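# Shut the toy oven door and leave everything upright

## Task

Swing the toy oven's door shut, release it, and make sure the oven ends up upright; any toy food basket, small tea box, wire rack and small red box must also stay standing.

## Robot and tools

Robot: two six-joint arms, left_arm and right_arm, each with a two-finger gripper. In every row and every per-joint list the joint order is waist, shoulder, elbow, wrist pitch, wrist yaw, wrist roll, followed by the gripper where it appears. Stated joint ranges in rad: waist -2.618 to 3.054, shoulder 0.000 to 3.142, elbow 0.000 to 3.142, wrist pitch -1.571 to 1.571, wrist yaw -1.571 to 1.571, wrist roll -2.094 to 2.094. The true ends may differ by up to 0.059 rad either way.

Frame: all hand positions, orientations and velocities are in the scene frame. Its origin is at table-top height, halfway between the nominal arm bases; +z points up, +x reaches out over the table, and left_arm sits on the +y side (this is unrelated to which side it appears in an image). Calibrated bases: left_arm at (+0.047, +0.286, +0.012) m, quat_wxyz (+1.000, 0, 0, +0.005); right_arm at (-0.006, -0.261, +0.016) m, quat_wxyz (+1.000, 0, 0, +0.031). Each gripper's fingers point along its own +z and open along its y; end_effector_position is the spot between the pads, just behind the tips. Printed poses may be off by a few cm, more at long reach.

Row format (shared by execute_actions and move): one flat list of 14 numbers covering both arms, each in [-1, 1]: left_arm's six joint values then its opening, then right_arm's six joint values and opening. Joint values are offsets, not poses: they count from the Joint targets reported when the action (or move) begins, not from the previous row. A value of 1.0 equals 2.224 rad for waist, shoulder and elbow, and 8.485 rad for the three wrist joints. Sending the same offset again therefore moves the joint further. Opening is absolute: +1 fully open (about 87 mm between pads), +0.5 about 69 mm, 0 about 43 mm, -0.5 about 18 mm, -1 shut. Sending 0 is a real command, so to keep a gripper unchanged resend its current value (see Tool commands).

execute_actions(actions, cameras): actions is a list of actions; each action is a table of up to 15 rows, one per 1/30 s step; a short table repeats its final row to fill 15 steps. An action is rejected for both arms if it would push any joint more than 0.059 rad outward past its range; a malformed or out-of-range first action voids the whole call. Joints asked beyond their real end stop there and the result may say "joint sent to its limit". Per step, targets stay within 0.339 rad (big joints) or 2.2 rad (wrist joints) of the measured angle, and an arm whose targets would put the hand over 200 mm from where it is gets scaled back. Images come back only for an empty actions list or when cameras names them (["all"] for both, [] for none).

move(target, speed, blend, opening_speed, blocking, cameras): drives all joints together toward one row or a list of up to 15 rows; every row's offsets count from the same starting Joint targets. speed is in rad/s for the joint with farthest to travel (0.01 to 12.57, default 0.5), one value or one per target. blend (rad) rounds corners of a list; 0 stops at each. opening_speed (at least 0.2 per second on the -1..+1 scale) ramps the fingers. Paths take at least 0.5 s and cut off after 10 s; they do not avoid obstacles or the other arm. The result adds a "move:" line: done, off_target (resting over 0.035 rad from target), moving, held or fault, plus limits=held if steps were withheld. blocking=false returns after about 0.5 s while the move continues.

wait(seconds 0 to 10): lets the scene run with the last commands held; a running move continues. stop: brakes a running move. zoom_image(camera, region): enlarges [x0, y0, x1, y1] pixels (max 504 by 504) of the latest cam_head_left or cam_head_right image. finished_scene(scene): ends the current scene, given its number; call nothing after it in that reply.

Results: Joint positions (rad, then gripper 0 closed to 1 open), Joint velocities ("within noise" when still), Joint targets (the base for the next offsets), Joint torques (sign is toward increasing angle; joints 1 to 3 wrap at ±28 N m), grip_measured (on the command scale), Tool commands, motor temperatures. "joint command not followed" means the clearance check altered targets; it does not keep the grippers apart. MOTOR HOT appears at 75 °C; at 90 °C that arm folds and idles; at 100 °C it goes limp. Cameras: cam_head_left and cam_head_right, 504x504, on a bar behind the arms.

Grasping: after first contact, command an opening about 0.04 below the grip_measured reading for a firm hold. Fast closes can squeeze too hard.

Avoid: dropping things or releasing a moving part, slamming the door, striking fixed or heavy objects, hard pushes, arms touching or pinching each other, loads on the arm camera cables, objects leaving the table, and holding stretched or straining poses that heat motors. To end a push, command targets back past the measured positions. Objects may occasionally be nudged by outside forces.

Each tool is called as name(argument=value, ...) on one line, values as JSON.

## Session

execute_actions(actions=[])

Scene clock: 0.00 s.
left_arm: end_effector_position=(+0.4214, +0.3218, +0.0545) grip_measured=+0.990 end_effector_quat_wxyz=(+0.568, -0.101, +0.813, +0.078) | right_arm: end_effector_position=(+0.3756, -0.2298, +0.3745) grip_measured=+1.000 end_effector_quat_wxyz=(+0.703, -0.026, +0.710, +0.036)
Joint positions: left_arm=[-0.026 1.571 0.349 0.861 -0.259 -0.084 0.995] | right_arm=[0.012 1.048 1.048 -0.009 -0.014 0.014 1]
Joint velocities: within noise
Joint torques (N m): no reading
Motor temperatures (°C): left_arm=[25 27 29 28 27 29 29] | right_arm=[27 27 29 27 25 26 28]
Heat: left arm: 29 °C; right arm: 29 °C.
Joint targets: left_arm=[-0.026 1.565 0.356 0.863 -0.259 -0.083] | right_arm=[0.012 1.047 1.054 -0.017 -0.014 0.015]
Tool commands: left_gripper/opening=+1.0 right_gripper/opening=+1.0

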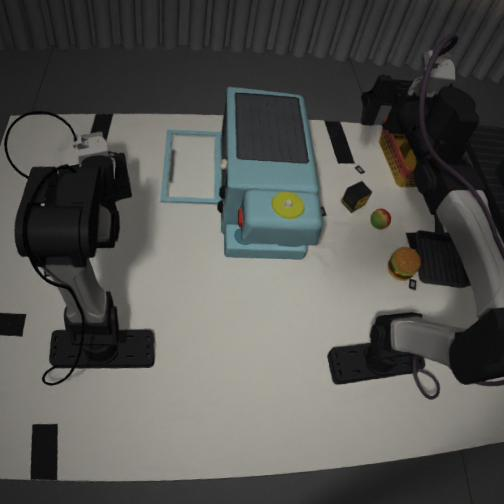

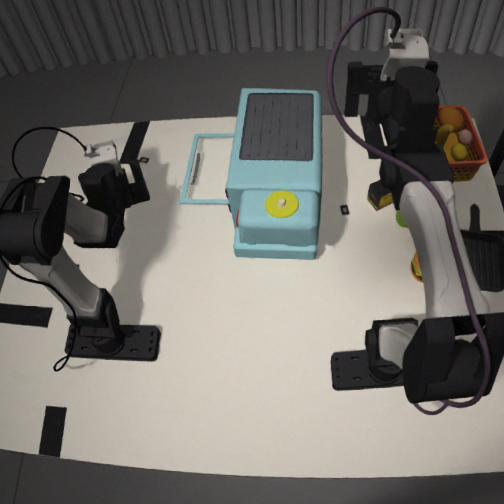

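zoom_image(camera="cam_head_left", region=[140, 70, 340, 270])

zoom_image(camera="cam_head_right", region=[140, 70, 340, 270])

Scaled by 2.520 from the camera's 504x504 image, which has a finer 720x720 frame.

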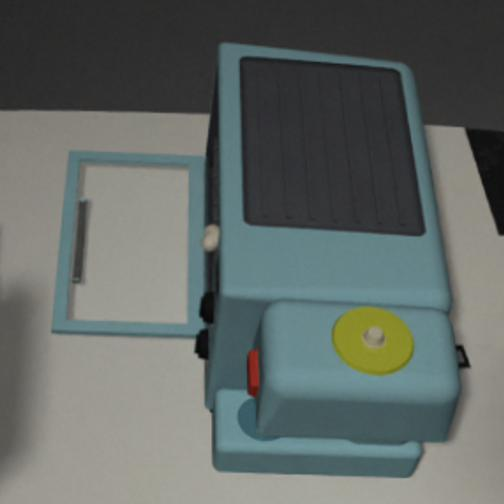

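Scaled by 2.520 from the camera's 504x504 image, which has a finer 720x720 frame.

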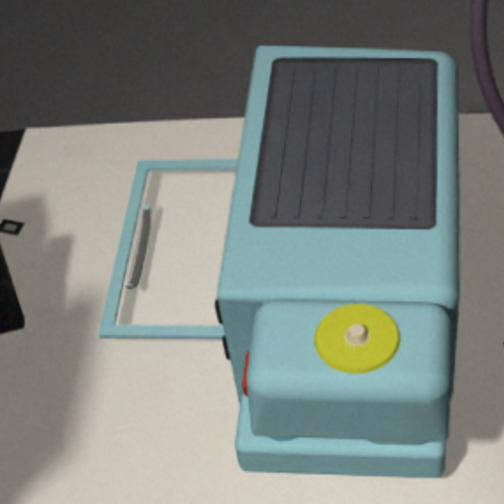

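move(target=[0.1376,0.19,0.394,-0.198,0.1837,0.0098,-1,0,0,0,0,0,0,1], speed=1, cameras=["all"])

zoom_image(camera="cam_head_left", region=[80, 80, 280, 280])

zoom_image(camera="cam_head_right", region=[100, 80, 300, 280])

Scene clock: 7.07 s.
left_arm: end_effector_position=(+0.3816, +0.2094, +0.1196) grip_measured=-1.000 end_effector_quat_wxyz=(+0.082, -0.121, +0.789, -0.596) | right_arm: end_effector_position=(+0.3756, -0.2298, +0.3745) grip_measured=+1.000 end_effector_quat_wxyz=(+0.703, -0.026, +0.710, +0.036)
Joint positions: left_arm=[0.278 1.974 1.206 -0.806 1.292 -0.012 0] | right_arm=[0.012 1.048 1.048 -0.009 -0.014 0.014 1]
Joint torques (N m): left_arm=[0.39 -7.27 7.9 0.25 0.72 0.21] | right_arm=[-0.1 -3.28 8.02 2.17 -0.03 0.05]
Heat: left arm: 30 °C; right arm: 30 °C.
Joint targets: left_arm=[0.280 1.988 1.232 -0.818 1.300 0.000] | right_arm=[0.012 1.047 1.054 -0.017 -0.014 0.015]
move: done

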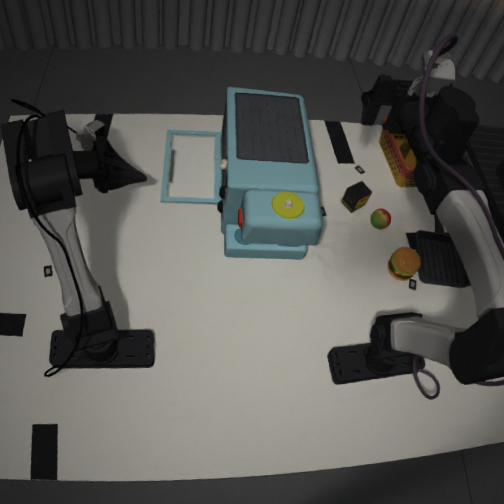

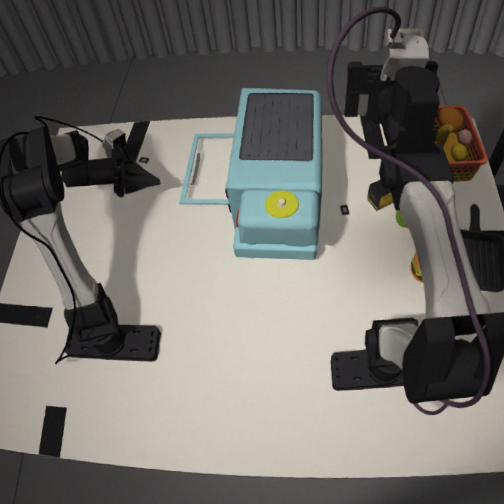

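Scaled by 2.520 from the camera's 504x504 image, which has a finer 720x720 frame.

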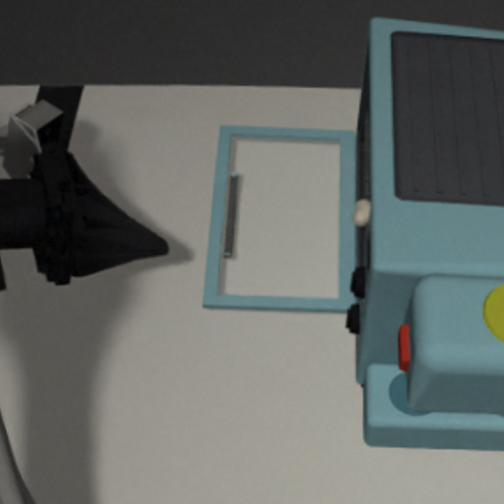

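Scaled by 2.520 from the camera's 504x504 image, which has a finer 720x720 frame.

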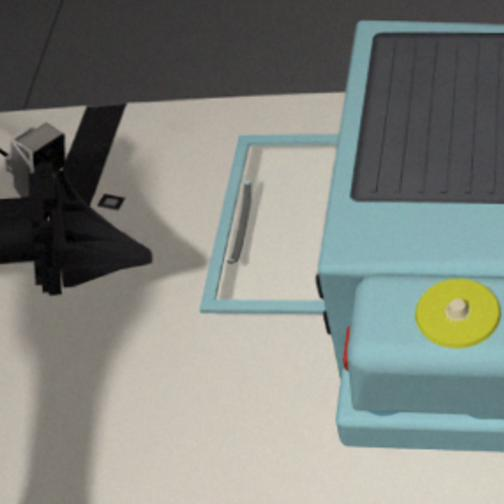

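move(target=[[-0.0508,0.1255,0.0908,0.0103,-0.0177,0.1851,-1,0,0,0,0,0,0,1],[-0.0508,0.1583,0.0841,0.0206,-0.0177,0.1851,-1,0,0,0,0,0,0,1]], speed=[0.8,0.2], cameras=["all"])

zoom_image(camera="cam_head_left", region=[80, 80, 280, 280])

zoom_image(camera="cam_head_right", region=[100, 80, 300, 280])

Scene clock: 12.20 s.
left_arm: end_effector_position=(+0.4674, +0.2043, +0.0123) grip_measured=-1.000 end_effector_quat_wxyz=(+0.462, +0.508, +0.617, -0.385) | right_arm: end_effector_position=(+0.3756, -0.2298, +0.3745) grip_measured=+1.000 end_effector_quat_wxyz=(+0.703, -0.026, +0.710, +0.036)
Joint positions: left_arm=[0.173 2.291 1.419 -0.687 1.29 1.551 0] | right_arm=[0.012 1.048 1.048 -0.009 -0.014 0.014 1]
Joint torques (N m): left_arm=[-0.28 -5.98 5.24 0.78 -0.88 0.2] | right_arm=[-0.08 -3.36 8.1 2.16 -0.02 0.06]
Heat: left arm: 30 °C; right arm: 31 °C.
Joint targets: left_arm=[0.167 2.340 1.419 -0.643 1.150 1.570] | right_arm=[0.012 1.047 1.054 -0.017 -0.014 0.015]
move: off_target (left_arm); left_arm: the wrist yaw is farthest, 0.140 rad from its target

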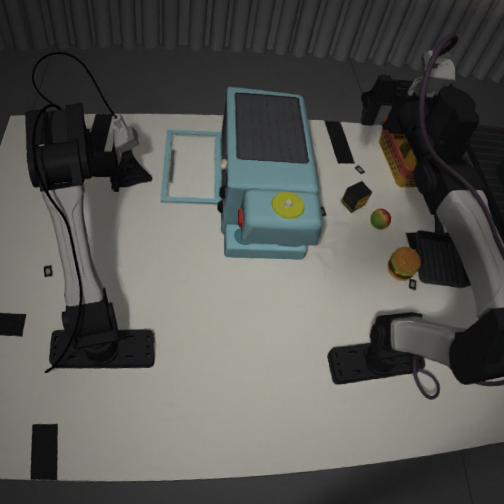

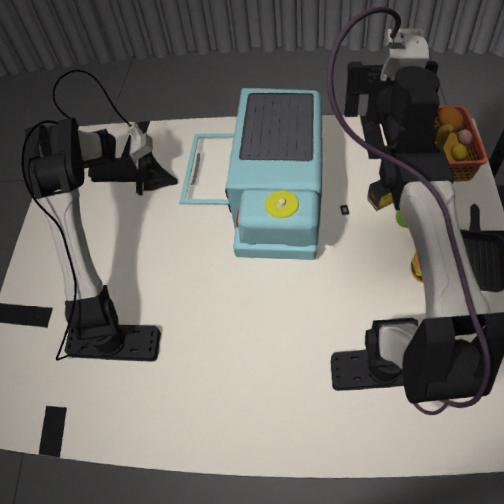

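Scaled by 2.520 from the camera's 504x504 image, which has a finer 720x720 frame.

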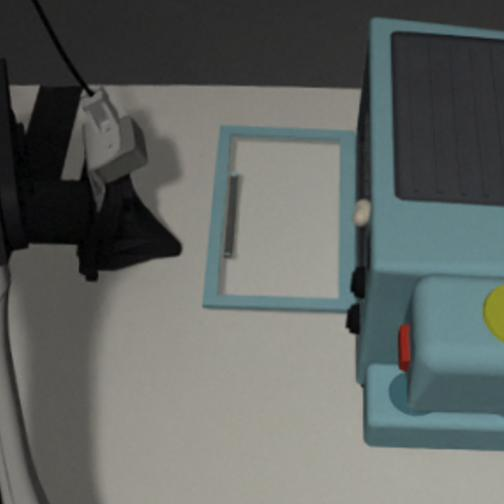

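Scaled by 2.520 from the camera's 504x504 image, which has a finer 720x720 frame.

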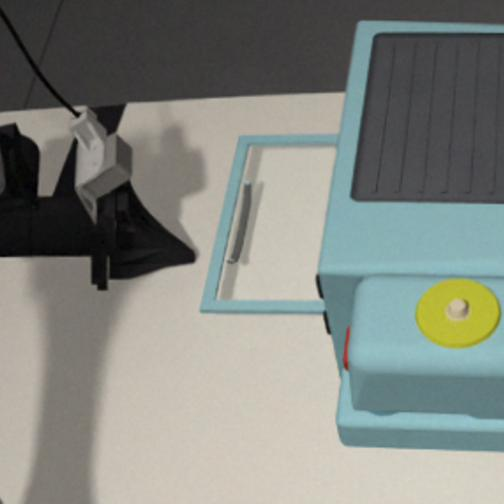

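move(target=[[0.0157,-0.1093,-0.1196,0.0019,0.0295,0,-1,0,0,0,0,0,0,1],[0.0157,-0.0661,-0.1284,0.0154,0.0295,0,-1,0,0,0,0,0,0,1]], speed=[0.5,0.15], cameras=["all"])

zoom_image(camera="cam_head_left", region=[80, 80, 280, 280])

zoom_image(camera="cam_head_right", region=[100, 80, 300, 280])

Scene clock: 18.57 s.
left_arm: end_effector_position=(+0.4212, +0.1958, +0.0154) grip_measured=-1.000 end_effector_quat_wxyz=(+0.497, +0.482, +0.597, -0.405) | right_arm: end_effector_position=(+0.3756, -0.2298, +0.3745) grip_measured=+1.000 end_effector_quat_wxyz=(+0.703, -0.026, +0.710, +0.036)
Joint positions: left_arm=[0.197 2.181 1.143 -0.526 1.392 1.559 0] | right_arm=[0.012 1.048 1.048 -0.009 -0.014 0.014 1]
Joint torques (N m): left_arm=[0.7 -8.02 3.79 0.5 0.78 0.11] | right_arm=[0.01 -3.15 7.98 2.13 0 0.06]
Motor temperatures (°C): left_arm=[25 28 30 29 28 29 29] | right_arm=[27 28 32 32 25 26 28]
Heat: left arm: 30 °C; right arm: 32 °C.
Joint targets: left_arm=[0.202 2.193 1.134 -0.512 1.400 1.570] | right_arm=[0.012 1.047 1.054 -0.017 -0.014 0.015]
move: done

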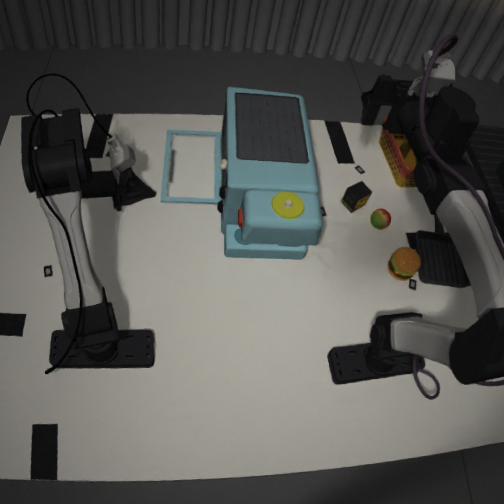

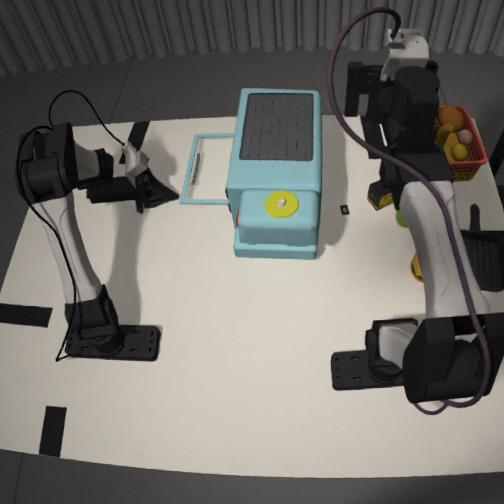

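Scaled by 2.520 from the camera's 504x504 image, which has a finer 720x720 frame.

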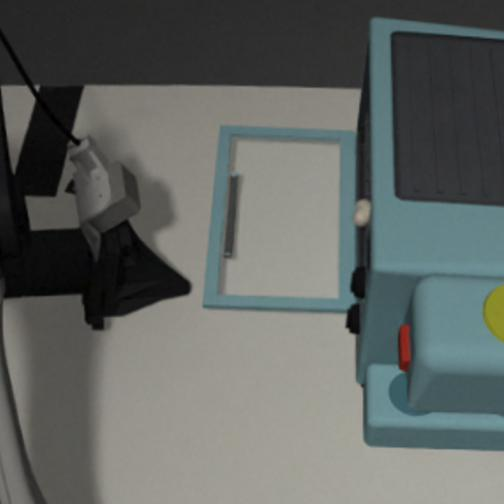

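Scaled by 2.520 from the camera's 504x504 image, which has a finer 720x720 frame.

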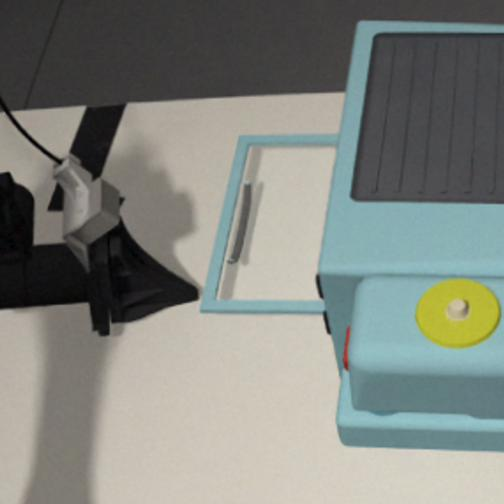

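move(target=[[-0.063,0.0193,0.0377,-0.0047,0,0,-1,0,0,0,0,0,0,1],[-0.069,-0.0412,0.0594,-0.0263,0,0,-1,0,0,0,0,0,0,1]], speed=0.2, cameras=["all"])

zoom_image(camera="cam_head_left", region=[80, 80, 280, 280])

zoom_image(camera="cam_head_right", region=[100, 80, 300, 280])

Scene clock: 22.63 s.
left_arm: end_effector_position=(+0.4140, +0.1479, +0.0489) grip_measured=-1.000 end_effector_quat_wxyz=(+0.457, +0.511, +0.574, -0.448) | right_arm: end_effector_position=(+0.3756, -0.2298, +0.3745) grip_measured=+1.000 end_effector_quat_wxyz=(+0.703, -0.026, +0.710, +0.036)
Joint positions: left_arm=[0.064 2.136 1.245 -0.716 1.388 1.559 0] | right_arm=[0.012 1.048 1.048 -0.009 -0.014 0.014 1]
Joint torques (N m): left_arm=[-1.14 -12.45 6.97 0.11 0.82 0.11] | right_arm=[0.13 -3.15 8.08 2.16 -0.01 0]
Heat: left arm: 31 °C; right arm: 32 °C.
Joint targets: left_arm=[0.049 2.102 1.266 -0.735 1.400 1.570] | right_arm=[0.012 1.047 1.054 -0.017 -0.014 0.015]
move: done

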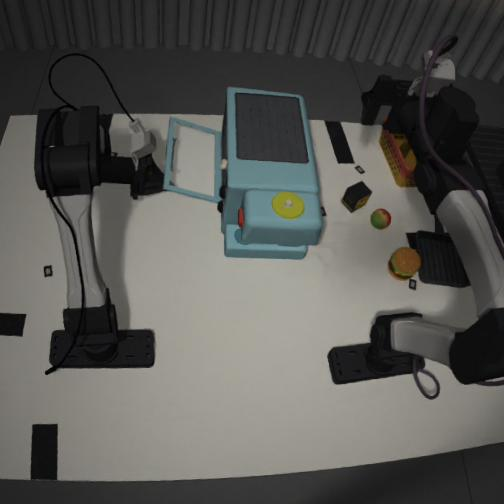

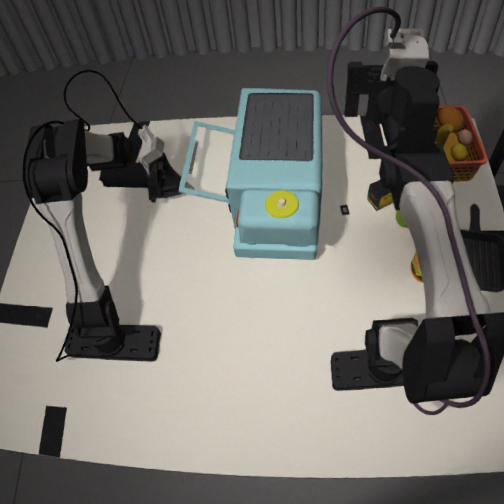

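Scaled by 2.520 from the camera's 504x504 image, which has a finer 720x720 frame.

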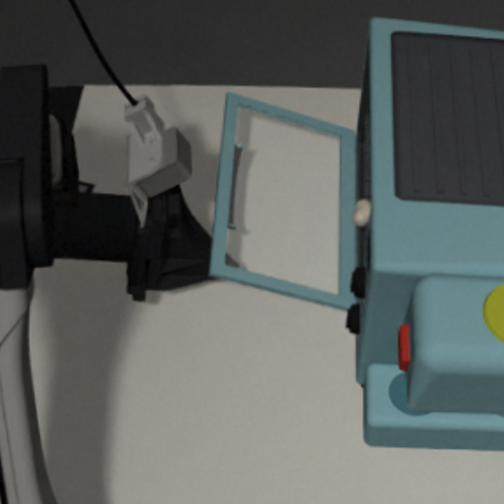

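Scaled by 2.520 from the camera's 504x504 image, which has a finer 720x720 frame.

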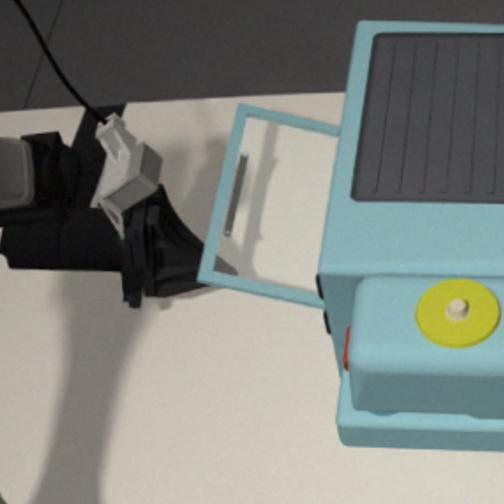

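move(target=[[-0.0448,-0.0178,0.0654,-0.0218,0,0,-1,0,0,0,0,0,0,1],[-0.0862,-0.0007,0.1272,-0.0335,0,0,-1,0,0,0,0,0,0,1],[-0.1189,0.0257,0.1732,-0.0387,0,0,-1,0,0,0,0,0,0,1]], speed=0.25, blend=[0.05,0.05,0], cameras=["all"])

zoom_image(camera="cam_head_left", region=[80, 80, 280, 280])

zoom_image(camera="cam_head_right", region=[100, 80, 300, 280])

Scene clock: 25.20 s.
left_arm: end_effector_position=(+0.4121, +0.0469, +0.1314) grip_measured=-1.000 end_effector_quat_wxyz=(+0.403, +0.590, +0.493, -0.496) | right_arm: end_effector_position=(+0.3756, -0.2298, +0.3745) grip_measured=+1.000 end_effector_quat_wxyz=(+0.703, -0.026, +0.710, +0.036)
Joint positions: left_arm=[-0.202 2.142 1.623 -1.054 1.387 1.559 0] | right_arm=[0.012 1.048 1.048 -0.009 -0.014 0.014 1]
Joint torques (N m): left_arm=[-0.98 -8.66 8.49 0.17 0.83 0.12] | right_arm=[-0.08 -3.23 8.08 2.13 -0.03 -0.06]
Heat: left arm: 31 °C; right arm: 33 °C.
Joint targets: left_arm=[-0.216 2.159 1.651 -1.064 1.400 1.570] | right_arm=[0.012 1.047 1.054 -0.017 -0.014 0.015]
move: done

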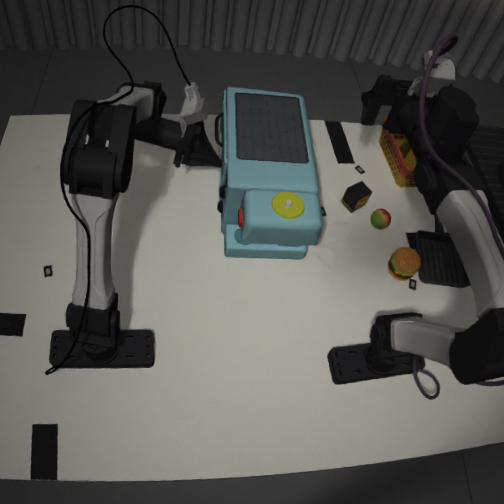

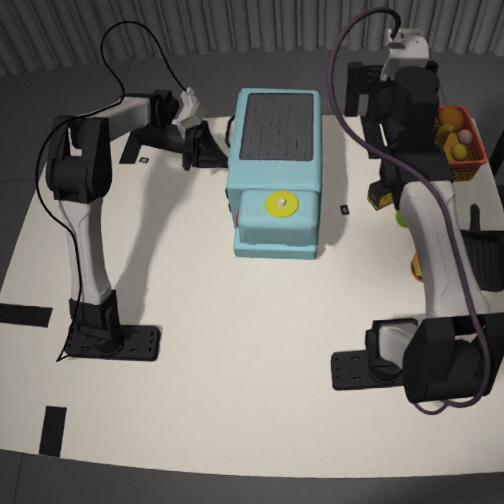

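Scaled by 2.520 from the camera's 504x504 image, which has a finer 720x720 frame.

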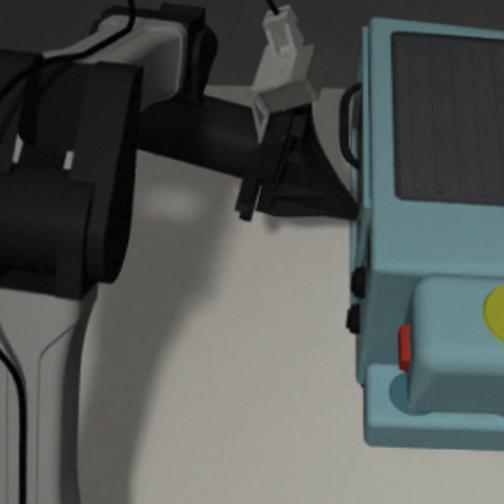

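Scaled by 2.520 from the camera's 504x504 image, which has a finer 720x720 frame.

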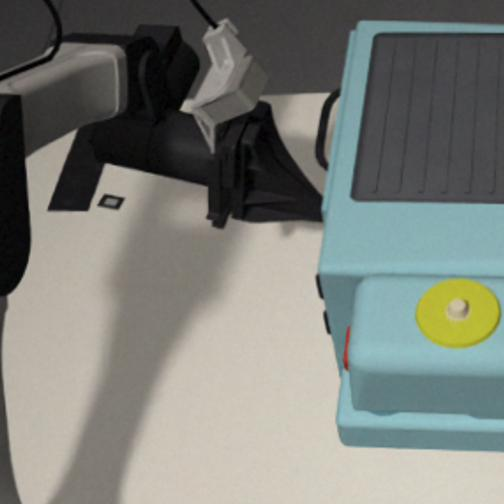

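move(target=[[-0.0231,0.0183,0.0318,-0.0037,0,0,-1,0,0,0,0,0,0,1],[0.05,0,-0.03,0,0,0,-1,0,0,0,0,0,0,1]], speed=[0.15,0.3], cameras=["all"])

finished_scene(scene=1)

Scene clock: 27.33 s.
left_arm: end_effector_position=(+0.4252, +0.0865, +0.1130) grip_measured=-1.000 end_effector_quat_wxyz=(+0.405, +0.544, +0.541, -0.497) | right_arm: end_effector_position=(+0.3756, -0.2298, +0.3745) grip_measured=+1.000 end_effector_quat_wxyz=(+0.703, -0.026, +0.710, +0.036)
Joint positions: left_arm=[-0.099 2.175 1.595 -1.077 1.391 1.559 0] | right_arm=[0.012 1.048 1.048 -0.009 -0.014 0.014 1]
Joint torques (N m): left_arm=[-0.03 -11.77 4.83 0.31 0.8 0.13] | right_arm=[-0.14 -3.06 8.05 2.15 -0.02 0.01]
Heat: left arm: 31 °C; right arm: 33 °C.
Joint targets: left_arm=[-0.104 2.159 1.584 -1.063 1.400 1.570] | right_arm=[0.012 1.047 1.054 -0.017 -0.014 0.015]
move: done

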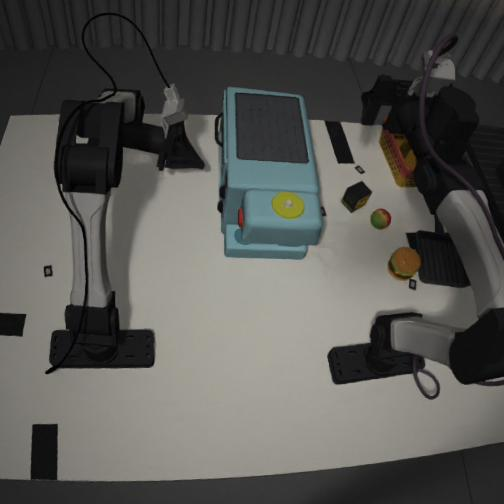

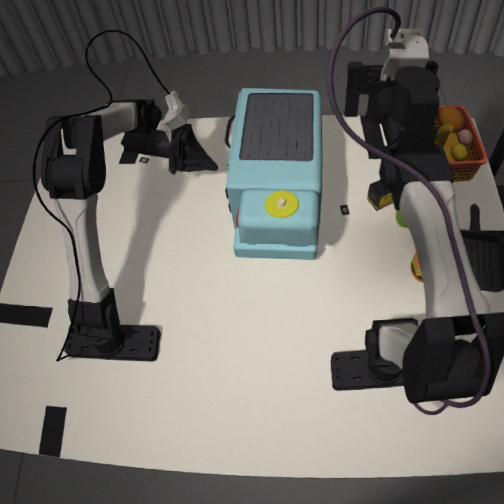

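The scene is finished: the task was done.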